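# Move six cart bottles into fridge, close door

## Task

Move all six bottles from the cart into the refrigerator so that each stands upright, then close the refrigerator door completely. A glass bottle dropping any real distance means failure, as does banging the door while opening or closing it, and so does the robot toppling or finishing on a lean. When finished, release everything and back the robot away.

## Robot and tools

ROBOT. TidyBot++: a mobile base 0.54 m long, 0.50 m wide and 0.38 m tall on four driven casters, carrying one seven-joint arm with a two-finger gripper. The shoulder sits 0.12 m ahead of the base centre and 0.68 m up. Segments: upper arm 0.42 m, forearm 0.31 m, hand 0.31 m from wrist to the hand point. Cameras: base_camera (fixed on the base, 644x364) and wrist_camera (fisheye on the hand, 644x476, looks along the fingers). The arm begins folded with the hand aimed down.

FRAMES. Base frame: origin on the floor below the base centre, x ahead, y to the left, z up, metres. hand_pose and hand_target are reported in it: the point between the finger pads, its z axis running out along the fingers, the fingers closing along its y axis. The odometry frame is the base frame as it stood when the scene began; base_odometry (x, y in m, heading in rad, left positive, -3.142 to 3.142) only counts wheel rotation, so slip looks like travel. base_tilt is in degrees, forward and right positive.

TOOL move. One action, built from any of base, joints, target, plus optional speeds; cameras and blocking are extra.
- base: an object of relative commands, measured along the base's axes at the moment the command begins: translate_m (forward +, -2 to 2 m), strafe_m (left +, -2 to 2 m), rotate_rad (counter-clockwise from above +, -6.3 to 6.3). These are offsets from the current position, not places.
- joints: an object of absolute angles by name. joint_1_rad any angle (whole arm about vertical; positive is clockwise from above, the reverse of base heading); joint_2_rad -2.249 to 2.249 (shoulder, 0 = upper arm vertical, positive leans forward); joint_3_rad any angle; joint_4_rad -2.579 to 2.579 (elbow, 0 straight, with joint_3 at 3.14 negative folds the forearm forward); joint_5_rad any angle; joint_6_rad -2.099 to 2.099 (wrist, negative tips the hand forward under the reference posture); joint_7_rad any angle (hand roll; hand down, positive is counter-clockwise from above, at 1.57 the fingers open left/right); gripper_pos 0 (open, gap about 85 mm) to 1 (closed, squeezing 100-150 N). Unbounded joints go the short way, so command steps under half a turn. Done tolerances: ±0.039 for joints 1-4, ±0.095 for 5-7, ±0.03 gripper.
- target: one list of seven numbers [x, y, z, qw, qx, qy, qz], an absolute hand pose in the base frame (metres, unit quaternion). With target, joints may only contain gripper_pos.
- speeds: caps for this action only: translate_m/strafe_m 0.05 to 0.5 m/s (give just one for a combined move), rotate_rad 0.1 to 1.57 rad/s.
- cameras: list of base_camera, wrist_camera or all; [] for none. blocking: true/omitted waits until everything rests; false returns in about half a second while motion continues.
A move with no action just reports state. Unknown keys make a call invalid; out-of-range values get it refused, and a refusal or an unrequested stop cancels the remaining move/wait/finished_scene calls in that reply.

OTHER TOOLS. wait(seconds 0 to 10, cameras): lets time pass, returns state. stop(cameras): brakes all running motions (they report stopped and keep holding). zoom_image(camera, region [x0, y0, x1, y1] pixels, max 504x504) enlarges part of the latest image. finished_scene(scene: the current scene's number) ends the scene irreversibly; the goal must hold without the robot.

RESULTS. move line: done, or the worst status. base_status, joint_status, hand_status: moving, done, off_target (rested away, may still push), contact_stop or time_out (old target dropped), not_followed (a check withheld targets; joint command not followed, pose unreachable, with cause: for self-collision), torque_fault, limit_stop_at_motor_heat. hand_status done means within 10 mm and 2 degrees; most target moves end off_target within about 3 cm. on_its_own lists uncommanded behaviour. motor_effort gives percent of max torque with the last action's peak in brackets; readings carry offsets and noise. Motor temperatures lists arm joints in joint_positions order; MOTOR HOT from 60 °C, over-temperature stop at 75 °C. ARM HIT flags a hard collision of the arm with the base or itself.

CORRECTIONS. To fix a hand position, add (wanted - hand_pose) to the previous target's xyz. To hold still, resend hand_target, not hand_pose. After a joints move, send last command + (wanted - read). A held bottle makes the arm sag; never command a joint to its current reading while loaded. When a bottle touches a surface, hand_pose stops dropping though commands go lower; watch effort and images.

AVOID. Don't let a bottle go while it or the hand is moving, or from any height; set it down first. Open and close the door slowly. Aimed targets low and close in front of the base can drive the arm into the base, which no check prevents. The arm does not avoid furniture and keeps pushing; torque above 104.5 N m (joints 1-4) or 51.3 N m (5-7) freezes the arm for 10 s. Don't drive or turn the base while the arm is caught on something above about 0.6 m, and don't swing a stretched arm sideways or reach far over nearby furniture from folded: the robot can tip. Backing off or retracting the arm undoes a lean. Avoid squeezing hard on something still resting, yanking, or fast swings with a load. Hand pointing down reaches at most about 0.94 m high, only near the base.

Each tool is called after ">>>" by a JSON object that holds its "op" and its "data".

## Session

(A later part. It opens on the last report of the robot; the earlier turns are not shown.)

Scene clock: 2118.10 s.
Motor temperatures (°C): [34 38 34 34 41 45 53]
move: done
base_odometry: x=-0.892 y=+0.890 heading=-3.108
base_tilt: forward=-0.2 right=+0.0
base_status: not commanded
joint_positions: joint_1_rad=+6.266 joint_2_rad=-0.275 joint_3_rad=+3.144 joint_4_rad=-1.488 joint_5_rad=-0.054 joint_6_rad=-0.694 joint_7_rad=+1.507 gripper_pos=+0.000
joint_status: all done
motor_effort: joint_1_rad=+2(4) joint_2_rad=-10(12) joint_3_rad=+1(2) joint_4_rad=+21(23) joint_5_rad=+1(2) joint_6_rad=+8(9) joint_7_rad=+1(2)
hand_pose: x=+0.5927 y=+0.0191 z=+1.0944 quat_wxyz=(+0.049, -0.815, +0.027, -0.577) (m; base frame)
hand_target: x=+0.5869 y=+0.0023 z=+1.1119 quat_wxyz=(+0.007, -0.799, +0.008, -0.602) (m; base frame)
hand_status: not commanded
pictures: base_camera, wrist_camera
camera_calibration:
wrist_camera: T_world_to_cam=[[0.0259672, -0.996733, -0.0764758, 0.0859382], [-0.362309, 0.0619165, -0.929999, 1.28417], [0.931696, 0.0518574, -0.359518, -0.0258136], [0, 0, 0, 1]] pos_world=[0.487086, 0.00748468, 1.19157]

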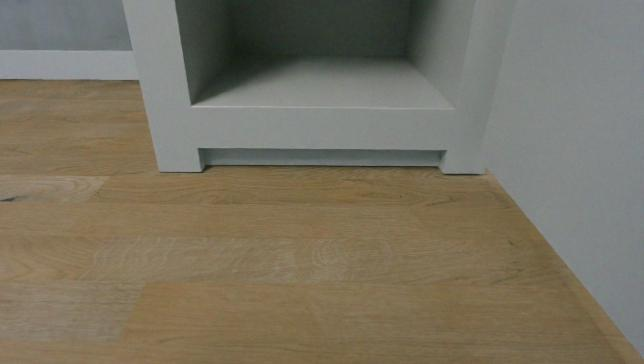

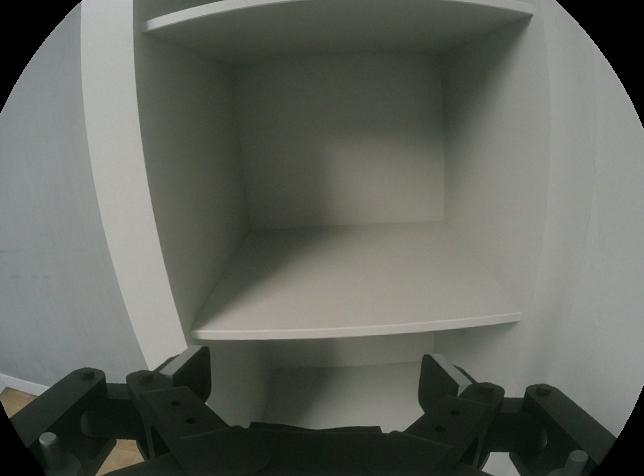

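>>> {"op": "zoom_image", "data": {"camera": "wrist_camera", "region": [60, 200, 360, 420]}}

>>> {"op": "zoom_image", "data": {"camera": "wrist_camera", "region": [340, 200, 640, 420]}}

Scaled by 1.680.

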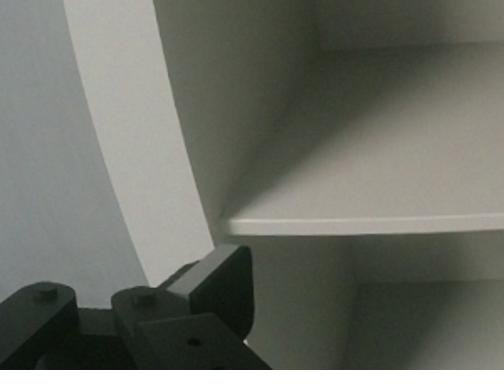

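Scaled by 1.680.

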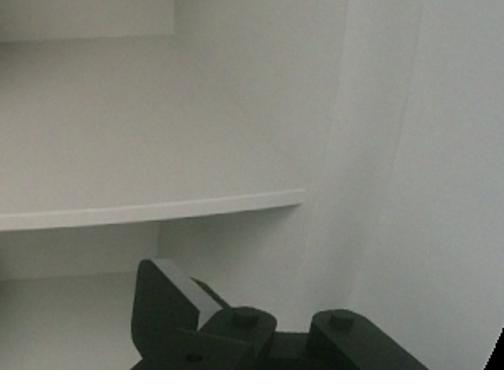

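>>> {"op": "move", "data": {"joints": {"joint_1_rad": 0.45, "joint_2_rad": -0.2, "joint_3_rad": 3.14, "joint_4_rad": -1.1, "joint_5_rad": 0.0, "joint_6_rad": -1.9, "joint_7_rad": 1.55}, "cameras": ["wrist_camera"]}}

Scene clock: 2266.10 s.
Motor temperatures (°C): [34 37 34 34 41 45 53]
move: done
base_odometry: x=-0.892 y=+0.890 heading=-3.108
base_tilt: forward=-0.3 right=+0.0
base_status: not commanded
joint_positions: joint_1_rad=+6.715 joint_2_rad=-0.218 joint_3_rad=+3.144 joint_4_rad=-1.122 joint_5_rad=-0.054 joint_6_rad=-1.857 joint_7_rad=+1.507 gripper_pos=+0.000
joint_status: all done
motor_effort: joint_1_rad=+2(3) joint_2_rad=-7(11) joint_3_rad=+0(1) joint_4_rad=+16(23) joint_5_rad=+0(1) joint_6_rad=+3(9) joint_7_rad=+1(2)
hand_pose: x=+0.3726 y=-0.0983 z=+0.9985 quat_wxyz=(-0.011, -0.954, +0.230, -0.191) (m; base frame)
hand_target: x=+0.3601 y=-0.1144 z=+0.9963 quat_wxyz=(-0.036, -0.958, +0.229, -0.166) (m; base frame)
hand_status: not commanded
pictures: wrist_camera
camera_calibration:
wrist_camera: T_world_to_cam=[[-0.411282, -0.90994, -0.0534461, 0.115737], [-0.849051, 0.403772, -0.340706, 0.748993], [0.331602, -0.0947479, -0.938649, 0.938316], [0, 0, 0, 1]] pos_world=[0.372386, -0.108206, 1.14212]

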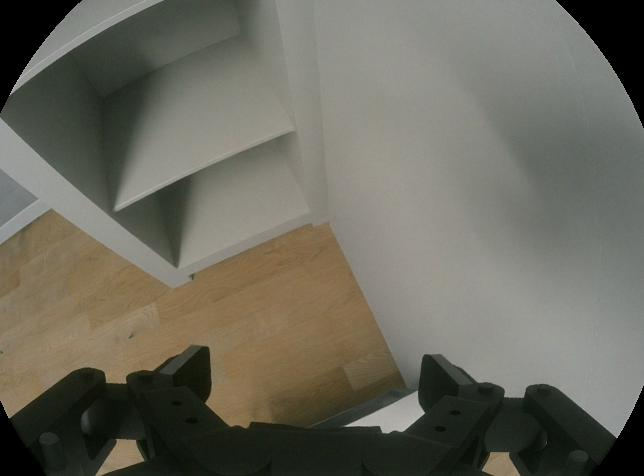

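>>> {"op": "zoom_image", "data": {"camera": "wrist_camera", "region": [280, 330, 480, 450]}}

Scaled by 2.520.

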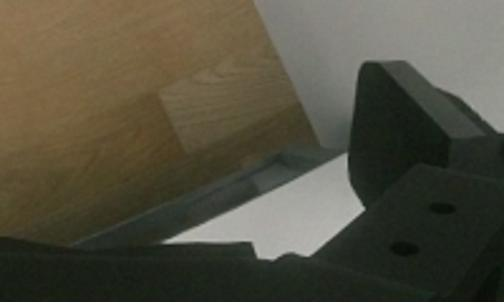

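>>> {"op": "move", "data": {"joints": {"joint_1_rad": -1.6, "joint_2_rad": -0.2, "joint_3_rad": 3.14, "joint_4_rad": -1.1, "joint_5_rad": -0.4, "joint_6_rad": -1.3, "joint_7_rad": 2.0, "gripper_pos": 0.1}, "cameras": []}}

>>> {"op": "move", "data": {"joints": {"joint_1_rad": -2.889, "joint_2_rad": 0.175, "joint_3_rad": 3.14, "joint_4_rad": -1.211, "joint_5_rad": -0.763, "joint_6_rad": -0.947, "joint_7_rad": 2.449}, "cameras": ["wrist_camera"]}}

Scene clock: 2393.43 s.
Motor temperatures (°C): [34 36 34 35 41 45 53]
move: done
base_odometry: x=-0.892 y=+0.890 heading=-3.108
base_tilt: forward=-0.3 right=+0.1
base_status: not commanded
joint_positions: joint_1_rad=+4.701 joint_2_rad=-0.212 joint_3_rad=+3.144 joint_4_rad=-1.122 joint_5_rad=-0.339 joint_6_rad=-1.344 joint_7_rad=+1.955 gripper_pos=+0.100
joint_status: all done
motor_effort: joint_1_rad=+2(3) joint_2_rad=-9(10) joint_3_rad=+1(2) joint_4_rad=+18(20) joint_5_rad=-1(3) joint_6_rad=+6(8) joint_7_rad=+1(2)
hand_pose: x=+0.0131 y=+0.3896 z=+1.1035 quat_wxyz=(+0.375, -0.464, -0.761, -0.257) (m; base frame)
hand_target: x=-0.0115 y=+0.3957 z=+1.1250 quat_wxyz=(+0.408, -0.427, -0.763, -0.263) (m; base frame)
hand_status: not commanded
pictures: none
No camera images: "cameras" was empty.

Scene clock: 2396.00 s.
Motor temperatures (°C): [34 36 34 35 41 45 53]
move: done
base_odometry: x=-0.892 y=+0.890 heading=-3.107
base_tilt: forward=-0.3 right=+0.0
base_status: not commanded
joint_positions: joint_1_rad=+3.407 joint_2_rad=+0.164 joint_3_rad=+3.143 joint_4_rad=-1.199 joint_5_rad=-0.701 joint_6_rad=-0.989 joint_7_rad=+2.404 gripper_pos=+0.100
joint_status: all done
motor_effort: joint_1_rad=+2(4) joint_2_rad=-25(26) joint_3_rad=-1(2) joint_4_rad=+21(22) joint_5_rad=-4(5) joint_6_rad=+5(8) joint_7_rad=+1(2)
hand_pose: x=-0.4896 y=-0.0088 z=+1.0025 quat_wxyz=(+0.484, +0.181, -0.850, +0.099) (m; base frame)
hand_target: x=-0.5005 y=-0.0226 z=+1.0081 quat_wxyz=(+0.503, +0.186, -0.837, +0.112) (m; base frame)
hand_status: not commanded
pictures: wrist_camera
camera_calibration:
wrist_camera: T_world_to_cam=[[-0.420827, 0.906329, 0.0383746, -0.237978], [0.475903, 0.25659, -0.841236, 1.13142], [-0.772283, -0.335752, -0.539305, 0.293516], [0, 0, 0, 1]] pos_world=[-0.411915, 0.0239248, 1.11921]

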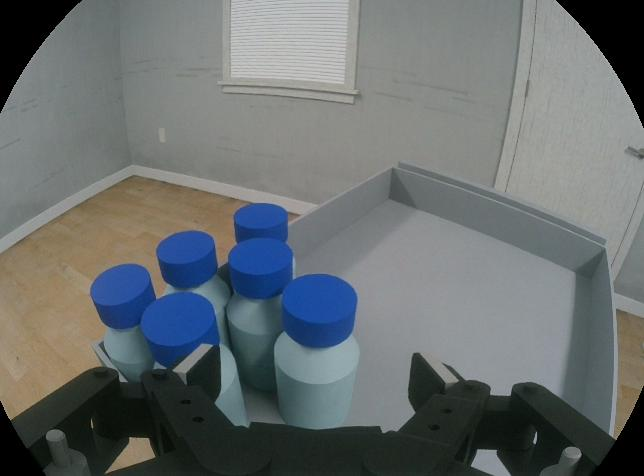

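>>> {"op": "zoom_image", "data": {"camera": "wrist_camera", "region": [80, 190, 380, 440]}}

Scaled by 1.680.

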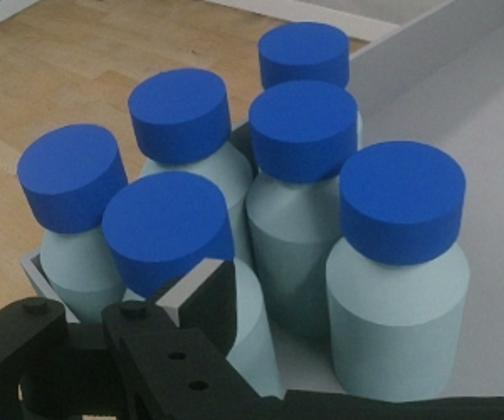

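>>> {"op": "move", "data": {"joints": {"joint_1_rad": -2.956, "joint_2_rad": 0.292, "joint_4_rad": -1.141, "joint_5_rad": -0.77, "joint_6_rad": -0.859, "joint_7_rad": 2.452, "gripper_pos": 0.25}, "cameras": ["wrist_camera"]}}

Scene clock: 2496.47 s.
Motor temperatures (°C): [34 37 34 34 41 45 53]
move: done
base_odometry: x=-0.892 y=+0.890 heading=-3.107
base_tilt: forward=-0.2 right=+0.1
base_status: not commanded
joint_positions: joint_1_rad=+3.341 joint_2_rad=+0.299 joint_3_rad=+3.143 joint_4_rad=-1.160 joint_5_rad=-0.711 joint_6_rad=-0.900 joint_7_rad=+2.409 gripper_pos=+0.250
joint_status: all done
motor_effort: joint_1_rad=+2(3) joint_2_rad=-30(33) joint_3_rad=-1(2) joint_4_rad=+22(23) joint_5_rad=-3(5) joint_6_rad=+4(5) joint_7_rad=+1(2)
hand_pose: x=-0.5492 y=-0.0279 z=+0.9571 quat_wxyz=(+0.476, +0.180, -0.853, +0.113) (m; base frame)
hand_target: x=-0.5572 y=-0.0421 z=+0.9886 quat_wxyz=(+0.512, +0.188, -0.830, +0.117) (m; base frame)
hand_status: not commanded
pictures: wrist_camera
camera_calibration:
wrist_camera: T_world_to_cam=[[-0.433353, 0.901161, 0.0106817, -0.224483], [0.490039, 0.245566, -0.836397, 1.1293], [-0.756351, -0.357221, -0.54802, 0.233142], [0, 0, 0, 1]] pos_world=[-0.474342, 0.00826201, 1.0747]

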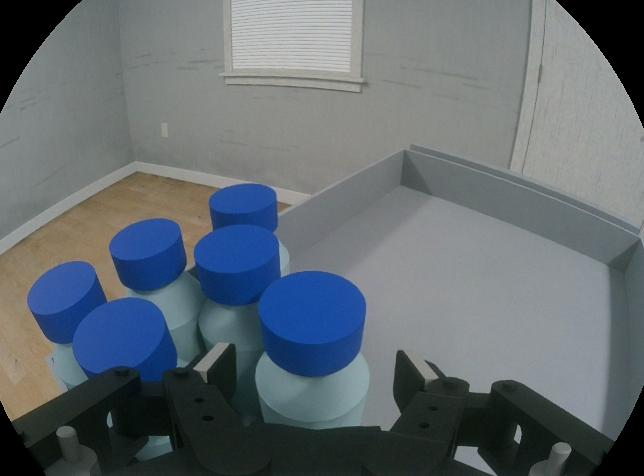

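>>> {"op": "zoom_image", "data": {"camera": "wrist_camera", "region": [180, 200, 440, 430]}}

Scaled by 1.938.

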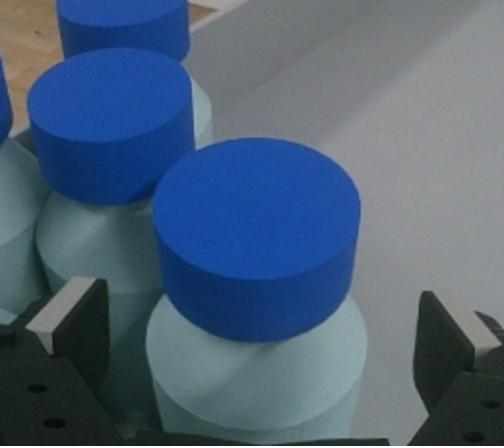

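>>> {"op": "move", "data": {"joints": {"joint_1_rad": -3.011, "joint_2_rad": 0.366, "joint_4_rad": -1.096, "joint_5_rad": -0.7825, "joint_6_rad": -0.77, "joint_7_rad": 2.468}, "cameras": ["wrist_camera"]}}

>>> {"op": "zoom_image", "data": {"camera": "wrist_camera", "region": [180, 240, 440, 470]}}

Scene clock: 2561.50 s.
Motor temperatures (°C): [34 37 34 35 41 45 53]
move: done
base_odometry: x=-0.892 y=+0.890 heading=-3.107
base_tilt: forward=-0.3 right=+0.0
base_status: not commanded
joint_positions: joint_1_rad=+3.284 joint_2_rad=+0.365 joint_3_rad=+3.143 joint_4_rad=-1.115 joint_5_rad=-0.724 joint_6_rad=-0.809 joint_7_rad=+2.425 gripper_pos=+0.250
joint_status: all done
motor_effort: joint_1_rad=+2(3) joint_2_rad=-32(34) joint_3_rad=-2(2) joint_4_rad=+22(23) joint_5_rad=-4(4) joint_6_rad=+5(6) joint_7_rad=+1(1)
hand_pose: x=-0.5880 y=-0.0502 z=+0.9551 quat_wxyz=(+0.500, +0.187, -0.839, +0.109) (m; base frame)
hand_target: x=-0.5969 y=-0.0622 z=+0.9807 quat_wxyz=(+0.530, +0.191, -0.818, +0.113) (m; base frame)
hand_status: not commanded
pictures: wrist_camera
camera_calibration:
wrist_camera: T_world_to_cam=[[-0.43842, 0.89801, 0.0369612, -0.249416], [0.440359, 0.250475, -0.862175, 1.14778], [-0.7835, -0.361719, -0.50526, 0.137643], [0, 0, 0, 1]] pos_world=[-0.506942, -0.0137255, 1.06835]

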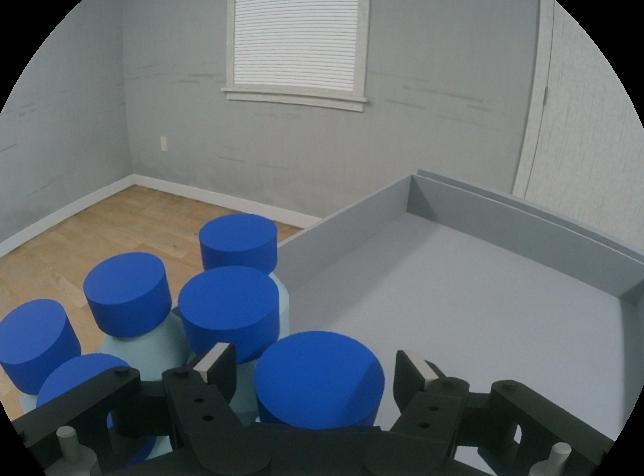

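Scaled by 1.938.

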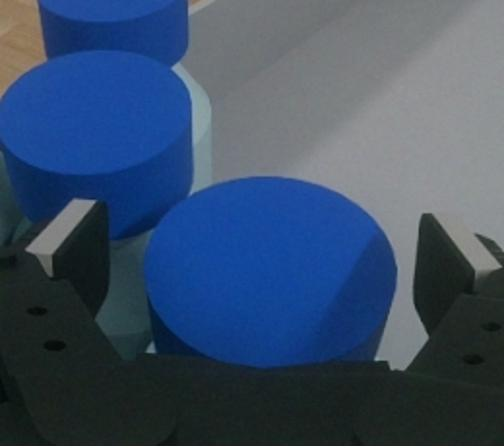

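>>> {"op": "move", "data": {"joints": {"gripper_pos": 0.55}, "cameras": ["wrist_camera"]}}

Scene clock: 2572.57 s.
Motor temperatures (°C): [34 38 34 35 41 45 53]
move: off_target
base_odometry: x=-0.892 y=+0.890 heading=-3.108
base_tilt: forward=-0.2 right=+0.0
base_status: not commanded
joint_positions: joint_1_rad=+3.284 joint_2_rad=+0.365 joint_3_rad=+3.143 joint_4_rad=-1.114 joint_5_rad=-0.724 joint_6_rad=-0.807 joint_7_rad=+2.425 gripper_pos=+0.454
joint_status: gripper_pos off_target (ended at +0.454, target +0.550)
motor_effort: joint_1_rad=+1(2) joint_2_rad=-32(33) joint_3_rad=-2(4) joint_4_rad=+22(23) joint_5_rad=-4(5) joint_6_rad=+6(6) joint_7_rad=+2(2)
hand_pose: x=-0.5885 y=-0.0497 z=+0.9559 quat_wxyz=(+0.501, +0.186, -0.838, +0.108) (m; base frame)
hand_target: x=-0.5969 y=-0.0622 z=+0.9807 quat_wxyz=(+0.530, +0.191, -0.818, +0.113) (m; base frame)
hand_status: not commanded
pictures: wrist_camera
camera_calibration:
wrist_camera: T_world_to_cam=[[-0.436921, 0.898682, 0.0383504, -0.250569], [0.438707, 0.250123, -0.863119, 1.14844], [-0.785262, -0.360291, -0.503542, 0.135232], [0, 0, 0, 1]] pos_world=[-0.507116, -0.013348, 1.06895]

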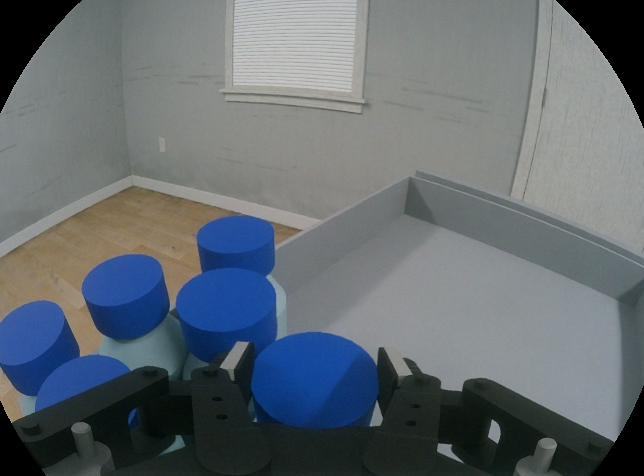

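>>> {"op": "move", "data": {"joints": {"joint_2_rad": 0.226, "joint_6_rad": -0.86}, "cameras": ["wrist_camera"]}}

Scene clock: 2631.90 s.
Motor temperatures (°C): [34 38 34 35 41 45 53]
move: done
base_odometry: x=-0.892 y=+0.890 heading=-3.108
base_tilt: forward=-0.3 right=+0.0
base_status: not commanded
joint_positions: joint_1_rad=+3.283 joint_2_rad=+0.260 joint_3_rad=+3.143 joint_4_rad=-1.119 joint_5_rad=-0.725 joint_6_rad=-0.841 joint_7_rad=+2.427 gripper_pos=+0.454
joint_status: all done
motor_effort: joint_1_rad=+2(3) joint_2_rad=-33(41) joint_3_rad=-2(3) joint_4_rad=+25(27) joint_5_rad=-5(7) joint_6_rad=+6(8) joint_7_rad=+1(2)
hand_pose: x=-0.5501 y=-0.0609 z=+1.0170 quat_wxyz=(+0.528, +0.205, -0.818, +0.101) (m; base frame)
hand_target: x=-0.5342 y=-0.0841 z=+1.0574 quat_wxyz=(+0.554, +0.226, -0.793, +0.114) (m; base frame)
hand_status: not commanded
pictures: wrist_camera
camera_calibration:
wrist_camera: T_world_to_cam=[[-0.454668, 0.886623, 0.084712, -0.283712], [0.368033, 0.273635, -0.888637, 1.17565], [-0.811067, -0.372858, -0.450719, 0.123457], [0, 0, 0, 1]] pos_world=[-0.46154, -0.0241199, 1.1244]

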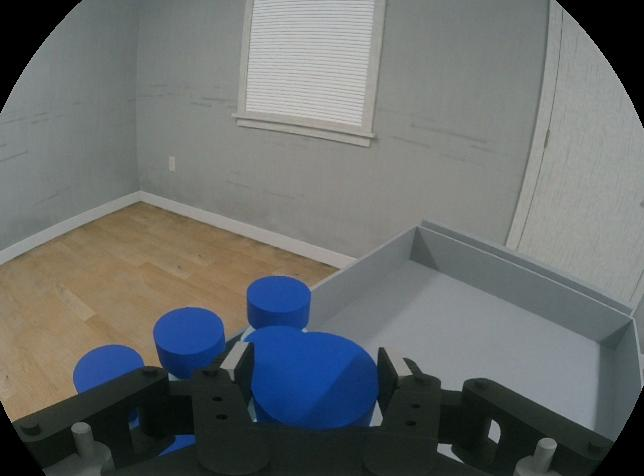

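>>> {"op": "move", "data": {"joints": {"joint_2_rad": 0.09, "joint_6_rad": -0.98}, "cameras": []}}

>>> {"op": "move", "data": {"joints": {"joint_1_rad": -2.2, "joint_2_rad": -0.2, "joint_4_rad": -1.25, "joint_5_rad": 0.03, "joint_6_rad": -1.02, "joint_7_rad": 1.55}, "cameras": ["wrist_camera"]}}

Scene clock: 2645.43 s.
Motor temperatures (°C): [34 38 34 35 41 45 53]
move: done
base_odometry: x=-0.892 y=+0.890 heading=-3.107
base_tilt: forward=-0.4 right=+0.1
base_status: not commanded
joint_positions: joint_1_rad=+3.285 joint_2_rad=+0.118 joint_3_rad=+3.149 joint_4_rad=-1.119 joint_5_rad=-0.726 joint_6_rad=-0.950 joint_7_rad=+2.435 gripper_pos=+0.454
joint_status: all done
motor_effort: joint_1_rad=+0(3) joint_2_rad=-26(36) joint_3_rad=-3(6) joint_4_rad=+24(27) joint_5_rad=-7(9) joint_6_rad=+7(9) joint_7_rad=+1(1)
hand_pose: x=-0.4796 y=-0.0810 z=+1.0827 quat_wxyz=(+0.546, +0.243, -0.796, +0.099) (m; base frame)
hand_target: x=-0.4586 y=-0.1101 z=+1.1143 quat_wxyz=(+0.564, +0.270, -0.772, +0.118) (m; base frame)
hand_status: not commanded
pictures: none
No camera images: "cameras" was empty.

Scene clock: 2647.87 s.
Motor temperatures (°C): [34 38 34 35 41 45 53]
move: done
base_odometry: x=-0.892 y=+0.890 heading=-3.107
base_tilt: forward=-0.3 right=+0.0
base_status: not commanded
joint_positions: joint_1_rad=+4.068 joint_2_rad=-0.164 joint_3_rad=+3.146 joint_4_rad=-1.257 joint_5_rad=-0.031 joint_6_rad=-0.999 joint_7_rad=+1.595 gripper_pos=+0.454
joint_status: all done
motor_effort: joint_1_rad=+2(5) joint_2_rad=-16(28) joint_3_rad=+0(3) joint_4_rad=+25(26) joint_5_rad=+0(8) joint_6_rad=+10(11) joint_7_rad=+1(2)
hand_pose: x=-0.1753 y=+0.3799 z=+1.0867 quat_wxyz=(+0.452, -0.380, -0.777, -0.216) (m; base frame)
hand_target: x=-0.1484 y=+0.3772 z=+1.1017 quat_wxyz=(+0.451, -0.397, -0.763, -0.240) (m; base frame)
hand_status: not commanded
pictures: wrist_camera
camera_calibration:
wrist_camera: T_world_to_cam=[[0.773995, 0.632714, 0.0245833, -0.132833], [0.348761, -0.39359, -0.85056, 1.18778], [-0.528486, 0.666903, -0.525302, 0.358783], [0, 0, 0, 1]] pos_world=[-0.121826, 0.312268, 1.20201]

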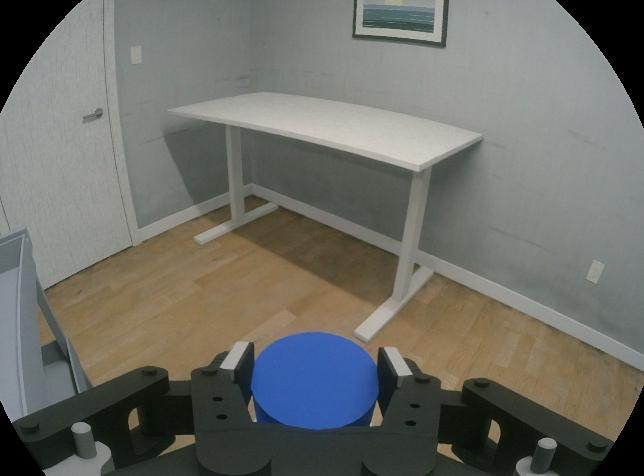

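>>> {"op": "move", "data": {"base": {"translate_m": 0.22}, "speeds": {"translate_m": 0.2}, "joints": {"joint_1_rad": -0.14, "joint_2_rad": -0.24, "joint_4_rad": -1.25, "joint_5_rad": 0.03, "joint_6_rad": -1.06, "joint_7_rad": 1.53}, "cameras": ["all"]}}

Scene clock: 2665.23 s.
Motor temperatures (°C): [34 38 34 35 41 45 53]
move: off_target
base_odometry: x=-1.113 y=+0.882 heading=-3.108
base_tilt: forward=-0.2 right=+0.0
base_status: done
joint_positions: joint_1_rad=+6.127 joint_2_rad=-0.199 joint_3_rad=+3.139 joint_4_rad=-1.259 joint_5_rad=-0.024 joint_6_rad=-1.038 joint_7_rad=+1.573 gripper_pos=+0.454
joint_status: joint_2_rad off_target (ended at -0.199, target -0.240); the others done
motor_effort: joint_1_rad=+2(4) joint_2_rad=-14(18) joint_3_rad=+0(2) joint_4_rad=+24(25) joint_5_rad=+0(2) joint_6_rad=+10(11) joint_7_rad=+1(2)
hand_pose: x=+0.5721 y=+0.0806 z=+1.0912 quat_wxyz=(+0.051, -0.864, -0.070, -0.496) (m; base frame)
hand_target: x=+0.5550 y=+0.0554 z=+1.1088 quat_wxyz=(+0.031, -0.859, -0.043, -0.510) (m; base frame)
hand_status: not commanded
pictures: base_camera, wrist_camera
camera_calibration:
wrist_camera: T_world_to_cam=[[0.189834, -0.981721, 0.0136756, -0.0458639], [-0.519403, -0.112237, -0.847126, 1.28332], [0.833177, 0.15371, -0.531215, 0.224557], [0, 0, 0, 1]] pos_world=[0.488171, 0.0644932, 1.20705]

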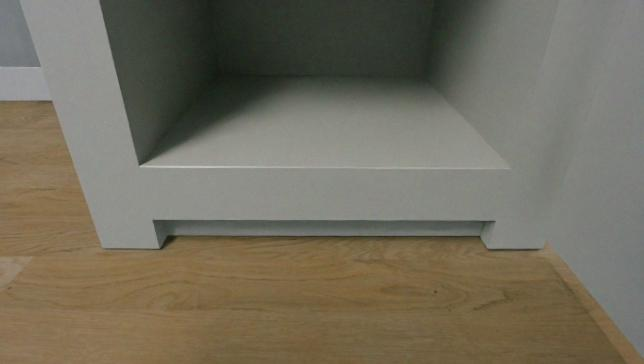

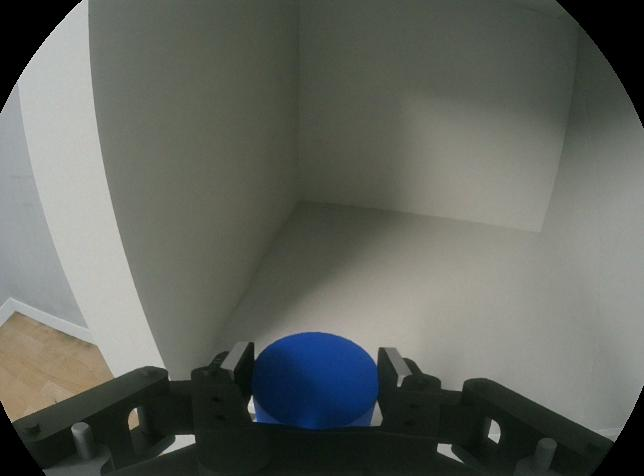

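>>> {"op": "move", "data": {"base": {"translate_m": 0.06}, "speeds": {"translate_m": 0.1}, "joints": {"joint_1_rad": -0.13, "joint_2_rad": 0.42, "joint_4_rad": -0.59, "joint_6_rad": -1.05}, "cameras": ["all"]}}

Scene clock: 2714.20 s.
Motor temperatures (°C): [34 38 34 35 41 45 53]
move: done
base_odometry: x=-1.173 y=+0.881 heading=-3.108
base_tilt: forward=-0.3 right=-0.1
base_status: done
joint_positions: joint_1_rad=+6.133 joint_2_rad=+0.411 joint_3_rad=+3.139 joint_4_rad=-0.613 joint_5_rad=-0.024 joint_6_rad=-1.038 joint_7_rad=+1.573 gripper_pos=+0.454
joint_status: all done
motor_effort: joint_1_rad=+3(4) joint_2_rad=-31(34) joint_3_rad=+1(2) joint_4_rad=+20(26) joint_5_rad=+1(2) joint_6_rad=+7(11) joint_7_rad=+1(1)
hand_pose: x=+0.8208 y=+0.1154 z=+1.0841 quat_wxyz=(+0.051, -0.855, -0.066, -0.512) (m; base frame)
hand_target: x=+0.8263 y=+0.0864 z=+1.0870 quat_wxyz=(+0.030, -0.856, -0.038, -0.514) (m; base frame)
hand_status: not commanded
pictures: base_camera, wrist_camera
camera_calibration:
wrist_camera: T_world_to_cam=[[0.182915, -0.983044, 0.0128705, -0.0520657], [-0.489447, -0.10241, -0.865999, 1.40512], [0.852633, 0.152105, -0.49988, -0.0415235], [0, 0, 0, 1]] pos_world=[0.73266, 0.099031, 1.19675]

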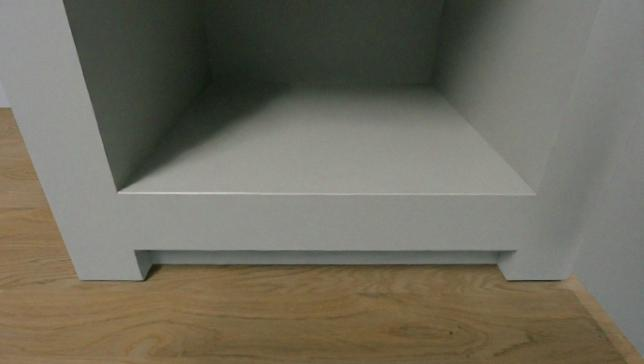

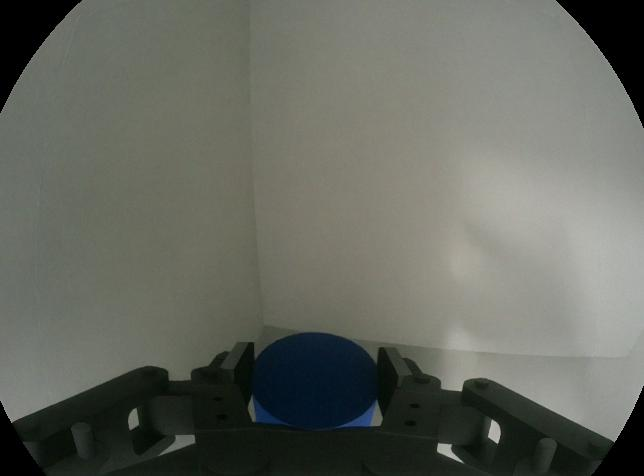

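>>> {"op": "move", "data": {"joints": {"joint_2_rad": 0.37, "joint_4_rad": -0.735, "joint_6_rad": -0.91}, "cameras": ["wrist_camera"]}}

Scene clock: 2735.70 s.
Motor temperatures (°C): [34 38 34 35 41 45 53]
move: done
base_odometry: x=-1.173 y=+0.881 heading=-3.108
base_tilt: forward=-0.2 right=+0.0
base_status: not commanded
joint_positions: joint_1_rad=+6.133 joint_2_rad=+0.374 joint_3_rad=+3.139 joint_4_rad=-0.710 joint_5_rad=-0.024 joint_6_rad=-0.944 joint_7_rad=+1.571 gripper_pos=+0.454
joint_status: all done
motor_effort: joint_1_rad=+4(5) joint_2_rad=-28(33) joint_3_rad=+1(2) joint_4_rad=+18(21) joint_5_rad=+2(3) joint_6_rad=+6(8) joint_7_rad=+1(1)
hand_pose: x=+0.8204 y=+0.1150 z=+1.0836 quat_wxyz=(+0.052, -0.846, -0.064, -0.526) (m; base frame)
hand_target: x=+0.8277 y=+0.0874 z=+1.0816 quat_wxyz=(+0.031, -0.844, -0.040, -0.533) (m; base frame)
hand_status: not commanded
pictures: wrist_camera
camera_calibration:
wrist_camera: T_world_to_cam=[[0.180097, -0.983577, 0.0119082, -0.0489552], [-0.460019, -0.0949197, -0.882821, 1.3977], [0.869453, 0.153516, -0.469558, -0.0882288], [0, 0, 0, 1]] pos_world=[0.728497, 0.0980629, 1.19308]

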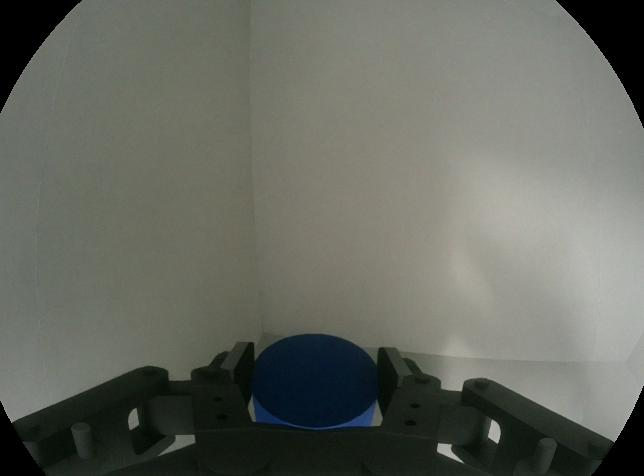

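>>> {"op": "move", "data": {"joints": {"joint_4_rad": -0.785}, "cameras": []}}

Scene clock: 2744.57 s.
Motor temperatures (°C): [34 38 34 35 41 45 53]
move: off_target
base_odometry: x=-1.173 y=+0.881 heading=-3.108
base_tilt: forward=-0.2 right=+0.0
base_status: not commanded
joint_positions: joint_1_rad=+6.133 joint_2_rad=+0.359 joint_3_rad=+3.139 joint_4_rad=-0.742 joint_5_rad=-0.024 joint_6_rad=-0.919 joint_7_rad=+1.571 gripper_pos=+0.454
joint_status: joint_4_rad off_target (ended at -0.742, target -0.785)
motor_effort: joint_1_rad=+5(5) joint_2_rad=-26(28) joint_3_rad=+1(2) joint_4_rad=+16(20) joint_5_rad=+2(3) joint_6_rad=+3(6) joint_7_rad=+1(1)
hand_pose: x=+0.8181 y=+0.1146 z=+1.0832 quat_wxyz=(+0.053, -0.844, -0.063, -0.530) (m; base frame)
hand_target: x=+0.8274 y=+0.0874 z=+1.0535 quat_wxyz=(+0.030, -0.858, -0.041, -0.512) (m; base frame)
hand_status: not commanded
pictures: none
No camera images: "cameras" was empty.

>>> {"op": "move", "data": {"joints": {"joint_2_rad": 0.42, "joint_4_rad": -0.61, "joint_6_rad": -1.06}, "cameras": ["wrist_camera"]}}

Scene clock: 2773.43 s.
Motor temperatures (°C): [34 38 34 35 41 45 53]
move: done
base_odometry: x=-1.173 y=+0.881 heading=-3.108
base_tilt: forward=-0.2 right=-0.1
base_status: not commanded
joint_positions: joint_1_rad=+6.133 joint_2_rad=+0.404 joint_3_rad=+3.139 joint_4_rad=-0.631 joint_5_rad=-0.024 joint_6_rad=-1.022 joint_7_rad=+1.571 gripper_pos=+0.454
joint_status: all done
motor_effort: joint_1_rad=+3(5) joint_2_rad=-31(32) joint_3_rad=-1(2) joint_4_rad=+20(20) joint_5_rad=+0(3) joint_6_rad=+7(8) joint_7_rad=+1(1)
hand_pose: x=+0.8206 y=+0.1152 z=+1.0840 quat_wxyz=(+0.052, -0.854, -0.065, -0.514) (m; base frame)
hand_target: x=+0.8251 y=+0.0862 z=+1.0735 quat_wxyz=(+0.029, -0.864, -0.039, -0.501) (m; base frame)
hand_status: not commanded
pictures: wrist_camera
camera_calibration:
wrist_camera: T_world_to_cam=[[0.181803, -0.983266, 0.01168, -0.0499628], [-0.485013, -0.0999976, -0.868771, 1.40404], [0.8554, 0.15228, -0.495077, -0.0488698], [0, 0, 0, 1]] pos_world=[0.731867, 0.0987163, 1.19618]

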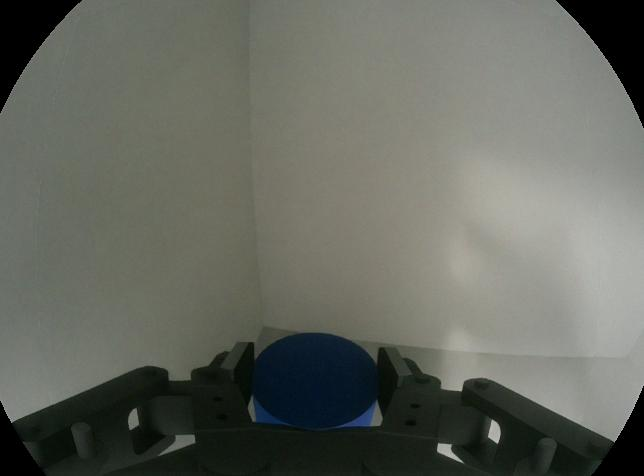

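>>> {"op": "move", "data": {"joints": {"joint_4_rad": -0.63}, "cameras": []}}

>>> {"op": "move", "data": {"joints": {"gripper_pos": 0.38}, "cameras": ["wrist_camera"]}}

Scene clock: 2794.80 s.
Motor temperatures (°C): [34 38 34 35 41 45 53]
move: done
base_odometry: x=-1.173 y=+0.881 heading=-3.108
base_tilt: forward=-0.2 right=-0.1
base_status: not commanded
joint_positions: joint_1_rad=+6.133 joint_2_rad=+0.404 joint_3_rad=+3.139 joint_4_rad=-0.631 joint_5_rad=-0.024 joint_6_rad=-1.022 joint_7_rad=+1.571 gripper_pos=+0.454
joint_status: all done
motor_effort: joint_1_rad=+3(3) joint_2_rad=-30(31) joint_3_rad=+0(1) joint_4_rad=+19(20) joint_5_rad=+0(2) joint_6_rad=+6(8) joint_7_rad=+1(1)
hand_pose: x=+0.8206 y=+0.1152 z=+1.0838 quat_wxyz=(+0.051, -0.854, -0.065, -0.514) (m; base frame)
hand_target: x=+0.8251 y=+0.0863 z=+1.0627 quat_wxyz=(+0.028, -0.869, -0.039, -0.493) (m; base frame)
hand_status: not commanded
pictures: none
No camera images: "cameras" was empty.

Scene clock: 2795.43 s.
Motor temperatures (°C): [34 38 34 35 41 45 53]
move: done
base_odometry: x=-1.173 y=+0.881 heading=-3.108
base_tilt: forward=-0.2 right=+0.0
base_status: not commanded
joint_positions: joint_1_rad=+6.133 joint_2_rad=+0.409 joint_3_rad=+3.139 joint_4_rad=-0.631 joint_5_rad=-0.024 joint_6_rad=-1.023 joint_7_rad=+1.571 gripper_pos=+0.380
joint_status: all done
motor_effort: joint_1_rad=+3(4) joint_2_rad=-32(32) joint_3_rad=+1(1) joint_4_rad=+20(21) joint_5_rad=+1(2) joint_6_rad=+7(7) joint_7_rad=+1(1)
hand_pose: x=+0.8224 y=+0.1155 z=+1.0801 quat_wxyz=(+0.051, -0.855, -0.065, -0.511) (m; base frame)
hand_target: x=+0.8251 y=+0.0863 z=+1.0627 quat_wxyz=(+0.028, -0.869, -0.039, -0.493) (m; base frame)
hand_status: not commanded
pictures: wrist_camera
camera_calibration:
wrist_camera: T_world_to_cam=[[0.181918, -0.983247, 0.0114833, -0.0498439], [-0.490225, -0.100811, -0.865746, 1.40268], [0.8524, 0.151865, -0.500351, -0.0442287], [0, 0, 0, 1]] pos_world=[0.734397, 0.0991139, 1.19281]

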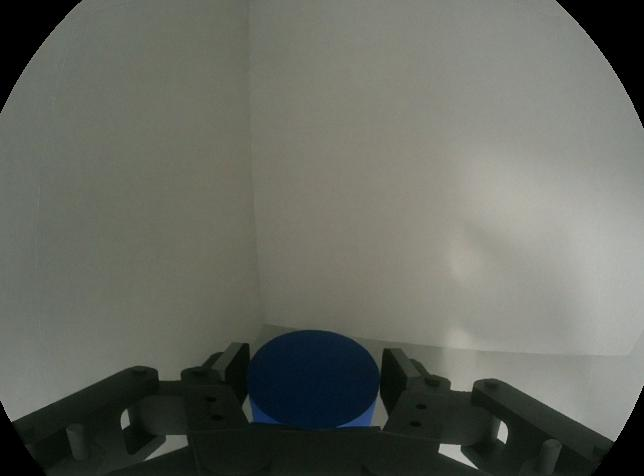

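>>> {"op": "move", "data": {"joints": {"gripper_pos": 0.2}, "cameras": ["wrist_camera"]}}

>>> {"op": "move", "data": {"joints": {"joint_2_rad": 0.25, "joint_4_rad": -0.79}, "cameras": ["wrist_camera"]}}

Scene clock: 2870.67 s.
Motor temperatures (°C): [34 38 34 35 41 45 53]
move: done
base_odometry: x=-1.173 y=+0.881 heading=-3.108
base_tilt: forward=-0.1 right=+0.1
base_status: not commanded
joint_positions: joint_1_rad=+6.137 joint_2_rad=+0.411 joint_3_rad=+3.139 joint_4_rad=-0.631 joint_5_rad=-0.024 joint_6_rad=-1.023 joint_7_rad=+1.571 gripper_pos=+0.200
joint_status: all done
motor_effort: joint_1_rad=+2(3) joint_2_rad=-33(33) joint_3_rad=-1(1) joint_4_rad=+21(21) joint_5_rad=+1(1) joint_6_rad=+7(8) joint_7_rad=+1(1)
hand_pose: x=+0.8236 y=+0.1128 z=+1.0785 quat_wxyz=(+0.050, -0.856, -0.064, -0.510) (m; base frame)
hand_target: x=+0.8251 y=+0.0863 z=+1.0627 quat_wxyz=(+0.028, -0.869, -0.039, -0.493) (m; base frame)
hand_status: not commanded
pictures: wrist_camera
camera_calibration:
wrist_camera: T_world_to_cam=[[0.177968, -0.983969, 0.0115121, -0.0494264], [-0.492845, -0.0992534, -0.864438, 1.40217], [0.851722, 0.148169, -0.502608, -0.0421875], [0, 0, 0, 1]] pos_world=[0.735779, 0.0967865, 1.19145]

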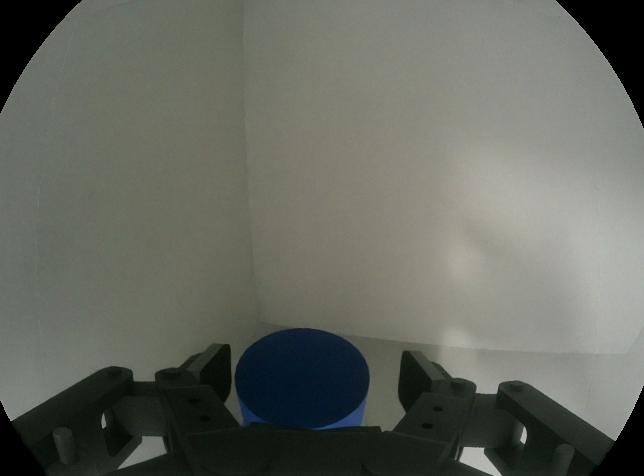

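Scene clock: 2872.10 s.
Motor temperatures (°C): [34 38 34 35 41 45 53]
move: done
base_odometry: x=-1.173 y=+0.881 heading=-3.108
base_tilt: forward=-0.3 right=+0.0
base_status: not commanded
joint_positions: joint_1_rad=+6.137 joint_2_rad=+0.263 joint_3_rad=+3.139 joint_4_rad=-0.780 joint_5_rad=-0.024 joint_6_rad=-1.025 joint_7_rad=+1.571 gripper_pos=+0.200
joint_status: all done
motor_effort: joint_1_rad=+2(2) joint_2_rad=-28(34) joint_3_rad=+0(1) joint_4_rad=+21(22) joint_5_rad=+1(1) joint_6_rad=+7(8) joint_7_rad=+1(1)
hand_pose: x=+0.7653 y=+0.1043 z=+1.0980 quat_wxyz=(+0.050, -0.857, -0.064, -0.509) (m; base frame)
hand_target: x=+0.7582 y=+0.0776 z=+1.0916 quat_wxyz=(+0.028, -0.866, -0.039, -0.497) (m; base frame)
hand_status: not commanded
pictures: wrist_camera
camera_calibration:
wrist_camera: T_world_to_cam=[[0.178141, -0.983935, 0.0117762, -0.0480892], [-0.495012, -0.0999518, -0.863118, 1.38977], [0.850429, 0.147927, -0.504865, 0.0220099], [0, 0, 0, 1]] pos_world=[0.677801, 0.0883374, 1.21121]

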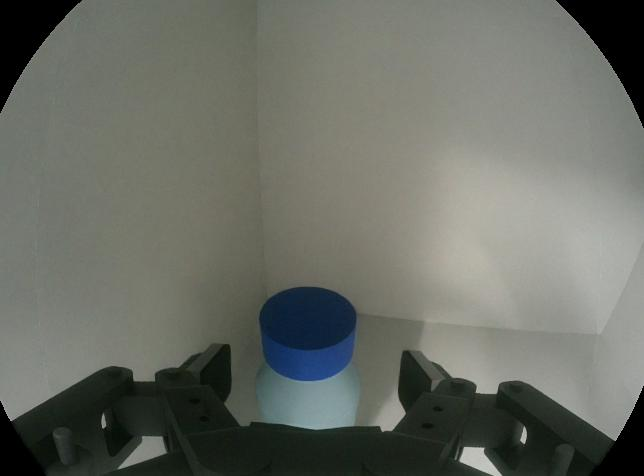

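>>> {"op": "move", "data": {"joints": {"joint_2_rad": -0.2, "joint_4_rad": -1.22}, "cameras": ["wrist_camera"]}}

>>> {"op": "move", "data": {"base": {"translate_m": -0.28}, "speeds": {"translate_m": 0.25}, "joints": {"joint_1_rad": -2.897, "joint_2_rad": 0.184, "joint_4_rad": -1.22, "joint_5_rad": -0.952, "joint_6_rad": -1.162, "joint_7_rad": 2.668, "gripper_pos": 0.25}, "cameras": ["all"]}}

Scene clock: 2881.00 s.
Motor temperatures (°C): [34 38 34 35 41 45 53]
move: done
base_odometry: x=-1.173 y=+0.881 heading=-3.108
base_tilt: forward=-0.2 right=+0.0
base_status: not commanded
joint_positions: joint_1_rad=+6.137 joint_2_rad=-0.193 joint_3_rad=+3.139 joint_4_rad=-1.207 joint_5_rad=-0.024 joint_6_rad=-1.025 joint_7_rad=+1.571 gripper_pos=+0.200
joint_status: all done
motor_effort: joint_1_rad=+2(2) joint_2_rad=-11(29) joint_3_rad=+0(2) joint_4_rad=+20(22) joint_5_rad=+0(2) joint_6_rad=+7(9) joint_7_rad=+1(1)
hand_pose: x=+0.5767 y=+0.0765 z=+1.1207 quat_wxyz=(+0.050, -0.849, -0.064, -0.522) (m; base frame)
hand_target: x=+0.5719 y=+0.0532 z=+1.1070 quat_wxyz=(+0.028, -0.861, -0.039, -0.506) (m; base frame)
hand_status: not commanded
pictures: wrist_camera
camera_calibration:
wrist_camera: T_world_to_cam=[[0.177807, -0.98397, 0.0137234, -0.0440672], [-0.469658, -0.0971073, -0.877492, 1.31444], [0.864758, 0.149579, -0.479395, 0.161095], [0, 0, 0, 1]] pos_world=[0.485864, 0.0601845, 1.23124]

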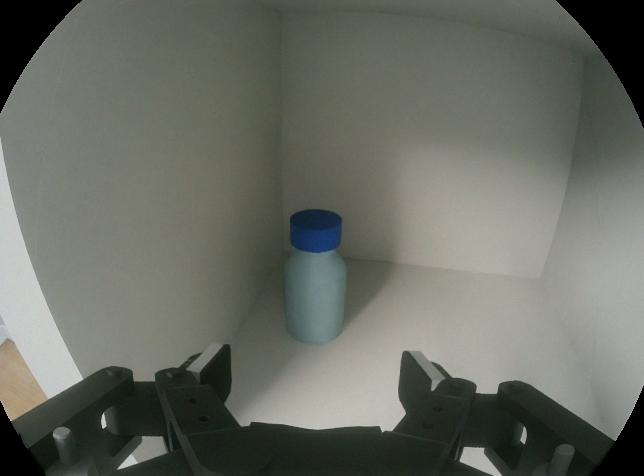

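Scene clock: 2884.67 s.
Motor temperatures (°C): [34 38 34 35 41 45 53]
move: done
base_odometry: x=-0.893 y=+0.890 heading=-3.108
base_tilt: forward=-0.2 right=+0.0
base_status: done
joint_positions: joint_1_rad=+3.400 joint_2_rad=+0.171 joint_3_rad=+3.140 joint_4_rad=-1.211 joint_5_rad=-0.889 joint_6_rad=-1.122 joint_7_rad=+2.623 gripper_pos=+0.250
joint_status: all done
motor_effort: joint_1_rad=+2(4) joint_2_rad=-24(25) joint_3_rad=-2(2) joint_4_rad=+21(22) joint_5_rad=-6(6) joint_6_rad=+3(9) joint_7_rad=+1(2)
hand_pose: x=-0.4648 y=-0.0731 z=+1.0077 quat_wxyz=(+0.484, +0.280, -0.812, +0.166) (m; base frame)
hand_target: x=-0.4579 y=-0.0978 z=+1.0051 quat_wxyz=(+0.480, +0.303, -0.799, +0.200) (m; base frame)
hand_status: not commanded
pictures: base_camera, wrist_camera
camera_calibration:
wrist_camera: T_world_to_cam=[[-0.630411, 0.77551, 0.0341421, -0.272156], [0.372713, 0.340973, -0.863031, 1.12067], [-0.680931, -0.531339, -0.503997, 0.286478], [0, 0, 0, 1]] pos_world=[-0.394188, -0.0188417, 1.12085]

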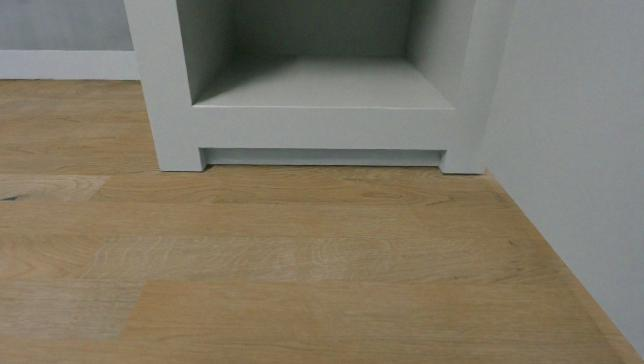

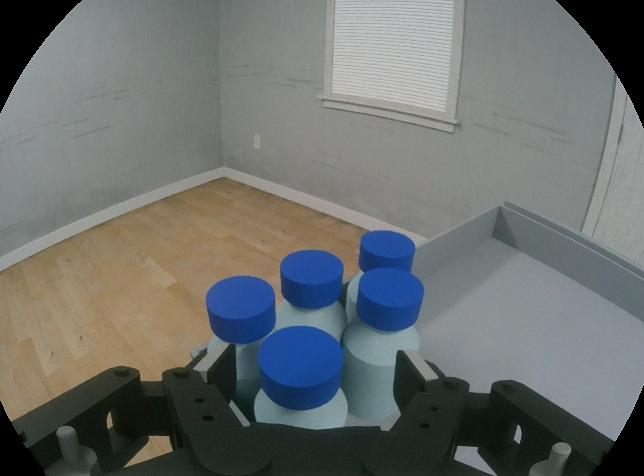

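>>> {"op": "zoom_image", "data": {"camera": "wrist_camera", "region": [180, 220, 460, 450]}}

Scaled by 1.800.

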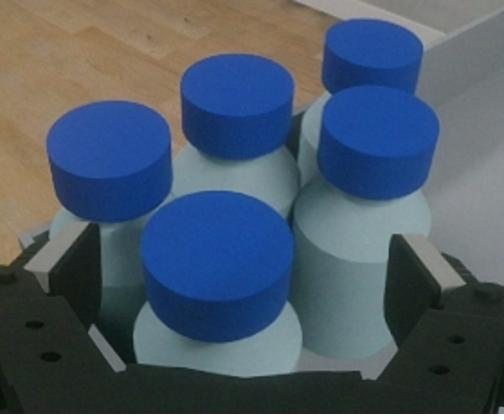

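>>> {"op": "move", "data": {"joints": {"joint_1_rad": -2.969, "joint_2_rad": 0.218, "joint_4_rad": -1.268, "joint_5_rad": -0.957, "joint_6_rad": -0.972, "joint_7_rad": 2.695}, "cameras": ["wrist_camera"]}}

>>> {"op": "zoom_image", "data": {"camera": "wrist_camera", "region": [180, 220, 460, 450]}}

Scene clock: 2917.50 s.
Motor temperatures (°C): [34 38 34 35 41 45 52]
move: done
base_odometry: x=-0.893 y=+0.890 heading=-3.108
base_tilt: forward=-0.2 right=+0.0
base_status: not commanded
joint_positions: joint_1_rad=+3.325 joint_2_rad=+0.216 joint_3_rad=+3.140 joint_4_rad=-1.259 joint_5_rad=-0.898 joint_6_rad=-0.999 joint_7_rad=+2.652 gripper_pos=+0.250
joint_status: all done
motor_effort: joint_1_rad=+2(4) joint_2_rad=-27(28) joint_3_rad=-1(2) joint_4_rad=+21(22) joint_5_rad=-5(6) joint_6_rad=+3(4) joint_7_rad=+1(1)
hand_pose: x=-0.4948 y=-0.0962 z=+0.9772 quat_wxyz=(+0.487, +0.278, -0.811, +0.166) (m; base frame)
hand_target: x=-0.4999 y=-0.1075 z=+0.9869 quat_wxyz=(+0.506, +0.280, -0.797, +0.176) (m; base frame)
hand_status: not commanded
pictures: wrist_camera
camera_calibration:
wrist_camera: T_world_to_cam=[[-0.626159, 0.778968, 0.033657, -0.269198], [0.370077, 0.33492, -0.866528, 1.11483], [-0.686271, -0.530129, -0.497992, 0.230057], [0, 0, 0, 1]] pos_world=[-0.423252, -0.0417206, 1.08966]

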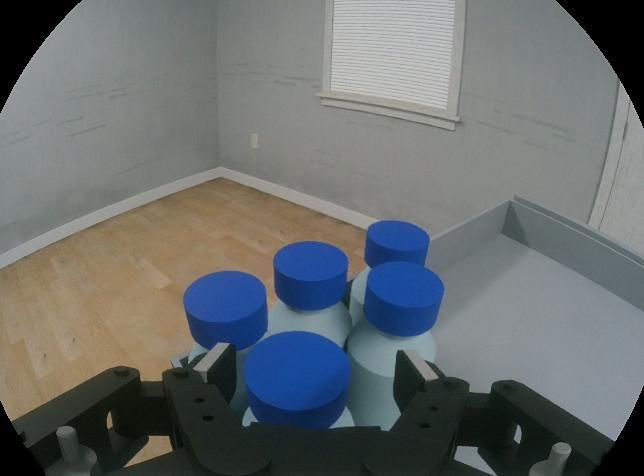

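Scaled by 1.800.

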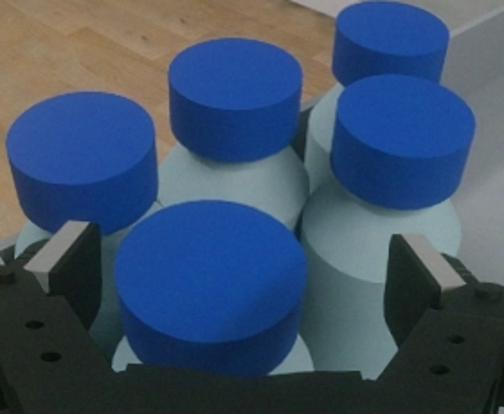

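>>> {"op": "move", "data": {"joints": {"joint_1_rad": -2.985, "joint_2_rad": 0.230, "joint_4_rad": -1.281, "joint_5_rad": -0.958, "joint_6_rad": -0.935, "joint_7_rad": 2.702, "gripper_pos": 0.28}, "cameras": []}}

>>> {"op": "move", "data": {"joints": {"joint_1_rad": -3.006, "joint_2_rad": 0.240, "joint_4_rad": -1.294, "joint_5_rad": -0.959, "joint_6_rad": -0.91, "joint_7_rad": 2.708}, "cameras": ["wrist_camera"]}}

>>> {"op": "zoom_image", "data": {"camera": "wrist_camera", "region": [180, 220, 460, 450]}}

Scene clock: 2958.03 s.
Motor temperatures (°C): [34 38 34 35 41 45 52]
move: done
base_odometry: x=-0.893 y=+0.890 heading=-3.108
base_tilt: forward=-0.3 right=+0.1
base_status: not commanded
joint_positions: joint_1_rad=+3.312 joint_2_rad=+0.222 joint_3_rad=+3.140 joint_4_rad=-1.270 joint_5_rad=-0.898 joint_6_rad=-0.965 joint_7_rad=+2.660 gripper_pos=+0.280
joint_status: all done
motor_effort: joint_1_rad=+2(3) joint_2_rad=-27(28) joint_3_rad=-1(2) joint_4_rad=+21(22) joint_5_rad=-5(6) joint_6_rad=+4(4) joint_7_rad=+1(2)
hand_pose: x=-0.5015 y=-0.0981 z=+0.9721 quat_wxyz=(+0.491, +0.275, -0.811, +0.161) (m; base frame)
hand_target: x=-0.5084 y=-0.1104 z=+0.9779 quat_wxyz=(+0.507, +0.276, -0.798, +0.172) (m; base frame)
hand_status: not commanded
pictures: none
No camera images: "cameras" was empty.

Scene clock: 2958.73 s.
Motor temperatures (°C): [34 38 34 35 41 45 52]
move: done
base_odometry: x=-0.893 y=+0.890 heading=-3.108
base_tilt: forward=-0.3 right=+0.0
base_status: not commanded
joint_positions: joint_1_rad=+3.291 joint_2_rad=+0.231 joint_3_rad=+3.140 joint_4_rad=-1.283 joint_5_rad=-0.899 joint_6_rad=-0.944 joint_7_rad=+2.666 gripper_pos=+0.280
joint_status: all done
motor_effort: joint_1_rad=+2(3) joint_2_rad=-27(28) joint_3_rad=-2(2) joint_4_rad=+21(22) joint_5_rad=-4(6) joint_6_rad=+3(4) joint_7_rad=+1(2)
hand_pose: x=-0.5050 y=-0.1073 z=+0.9635 quat_wxyz=(+0.488, +0.278, -0.811, +0.163) (m; base frame)
hand_target: x=-0.5128 y=-0.1189 z=+0.9684 quat_wxyz=(+0.505, +0.277, -0.799, +0.173) (m; base frame)
hand_status: not commanded
pictures: wrist_camera
camera_calibration:
wrist_camera: T_world_to_cam=[[-0.623977, 0.780456, 0.0392581, -0.270628], [0.368013, 0.337803, -0.866288, 1.10952], [-0.689362, -0.526096, -0.497999, 0.209187], [0, 0, 0, 1]] pos_world=[-0.432979, -0.0535339, 1.07597]

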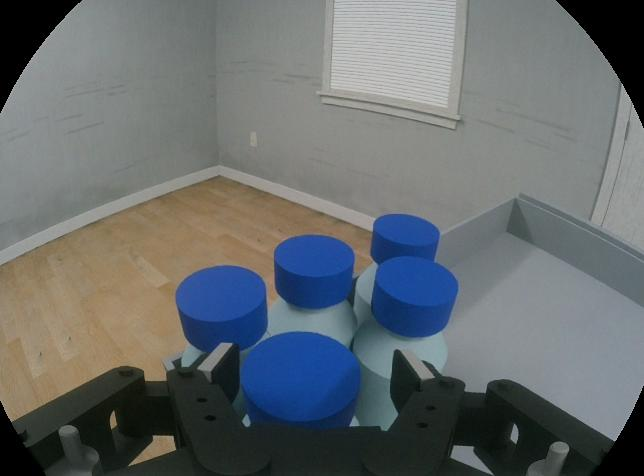

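Scaled by 1.800.

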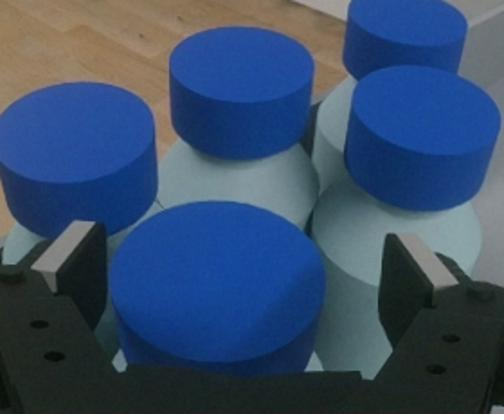

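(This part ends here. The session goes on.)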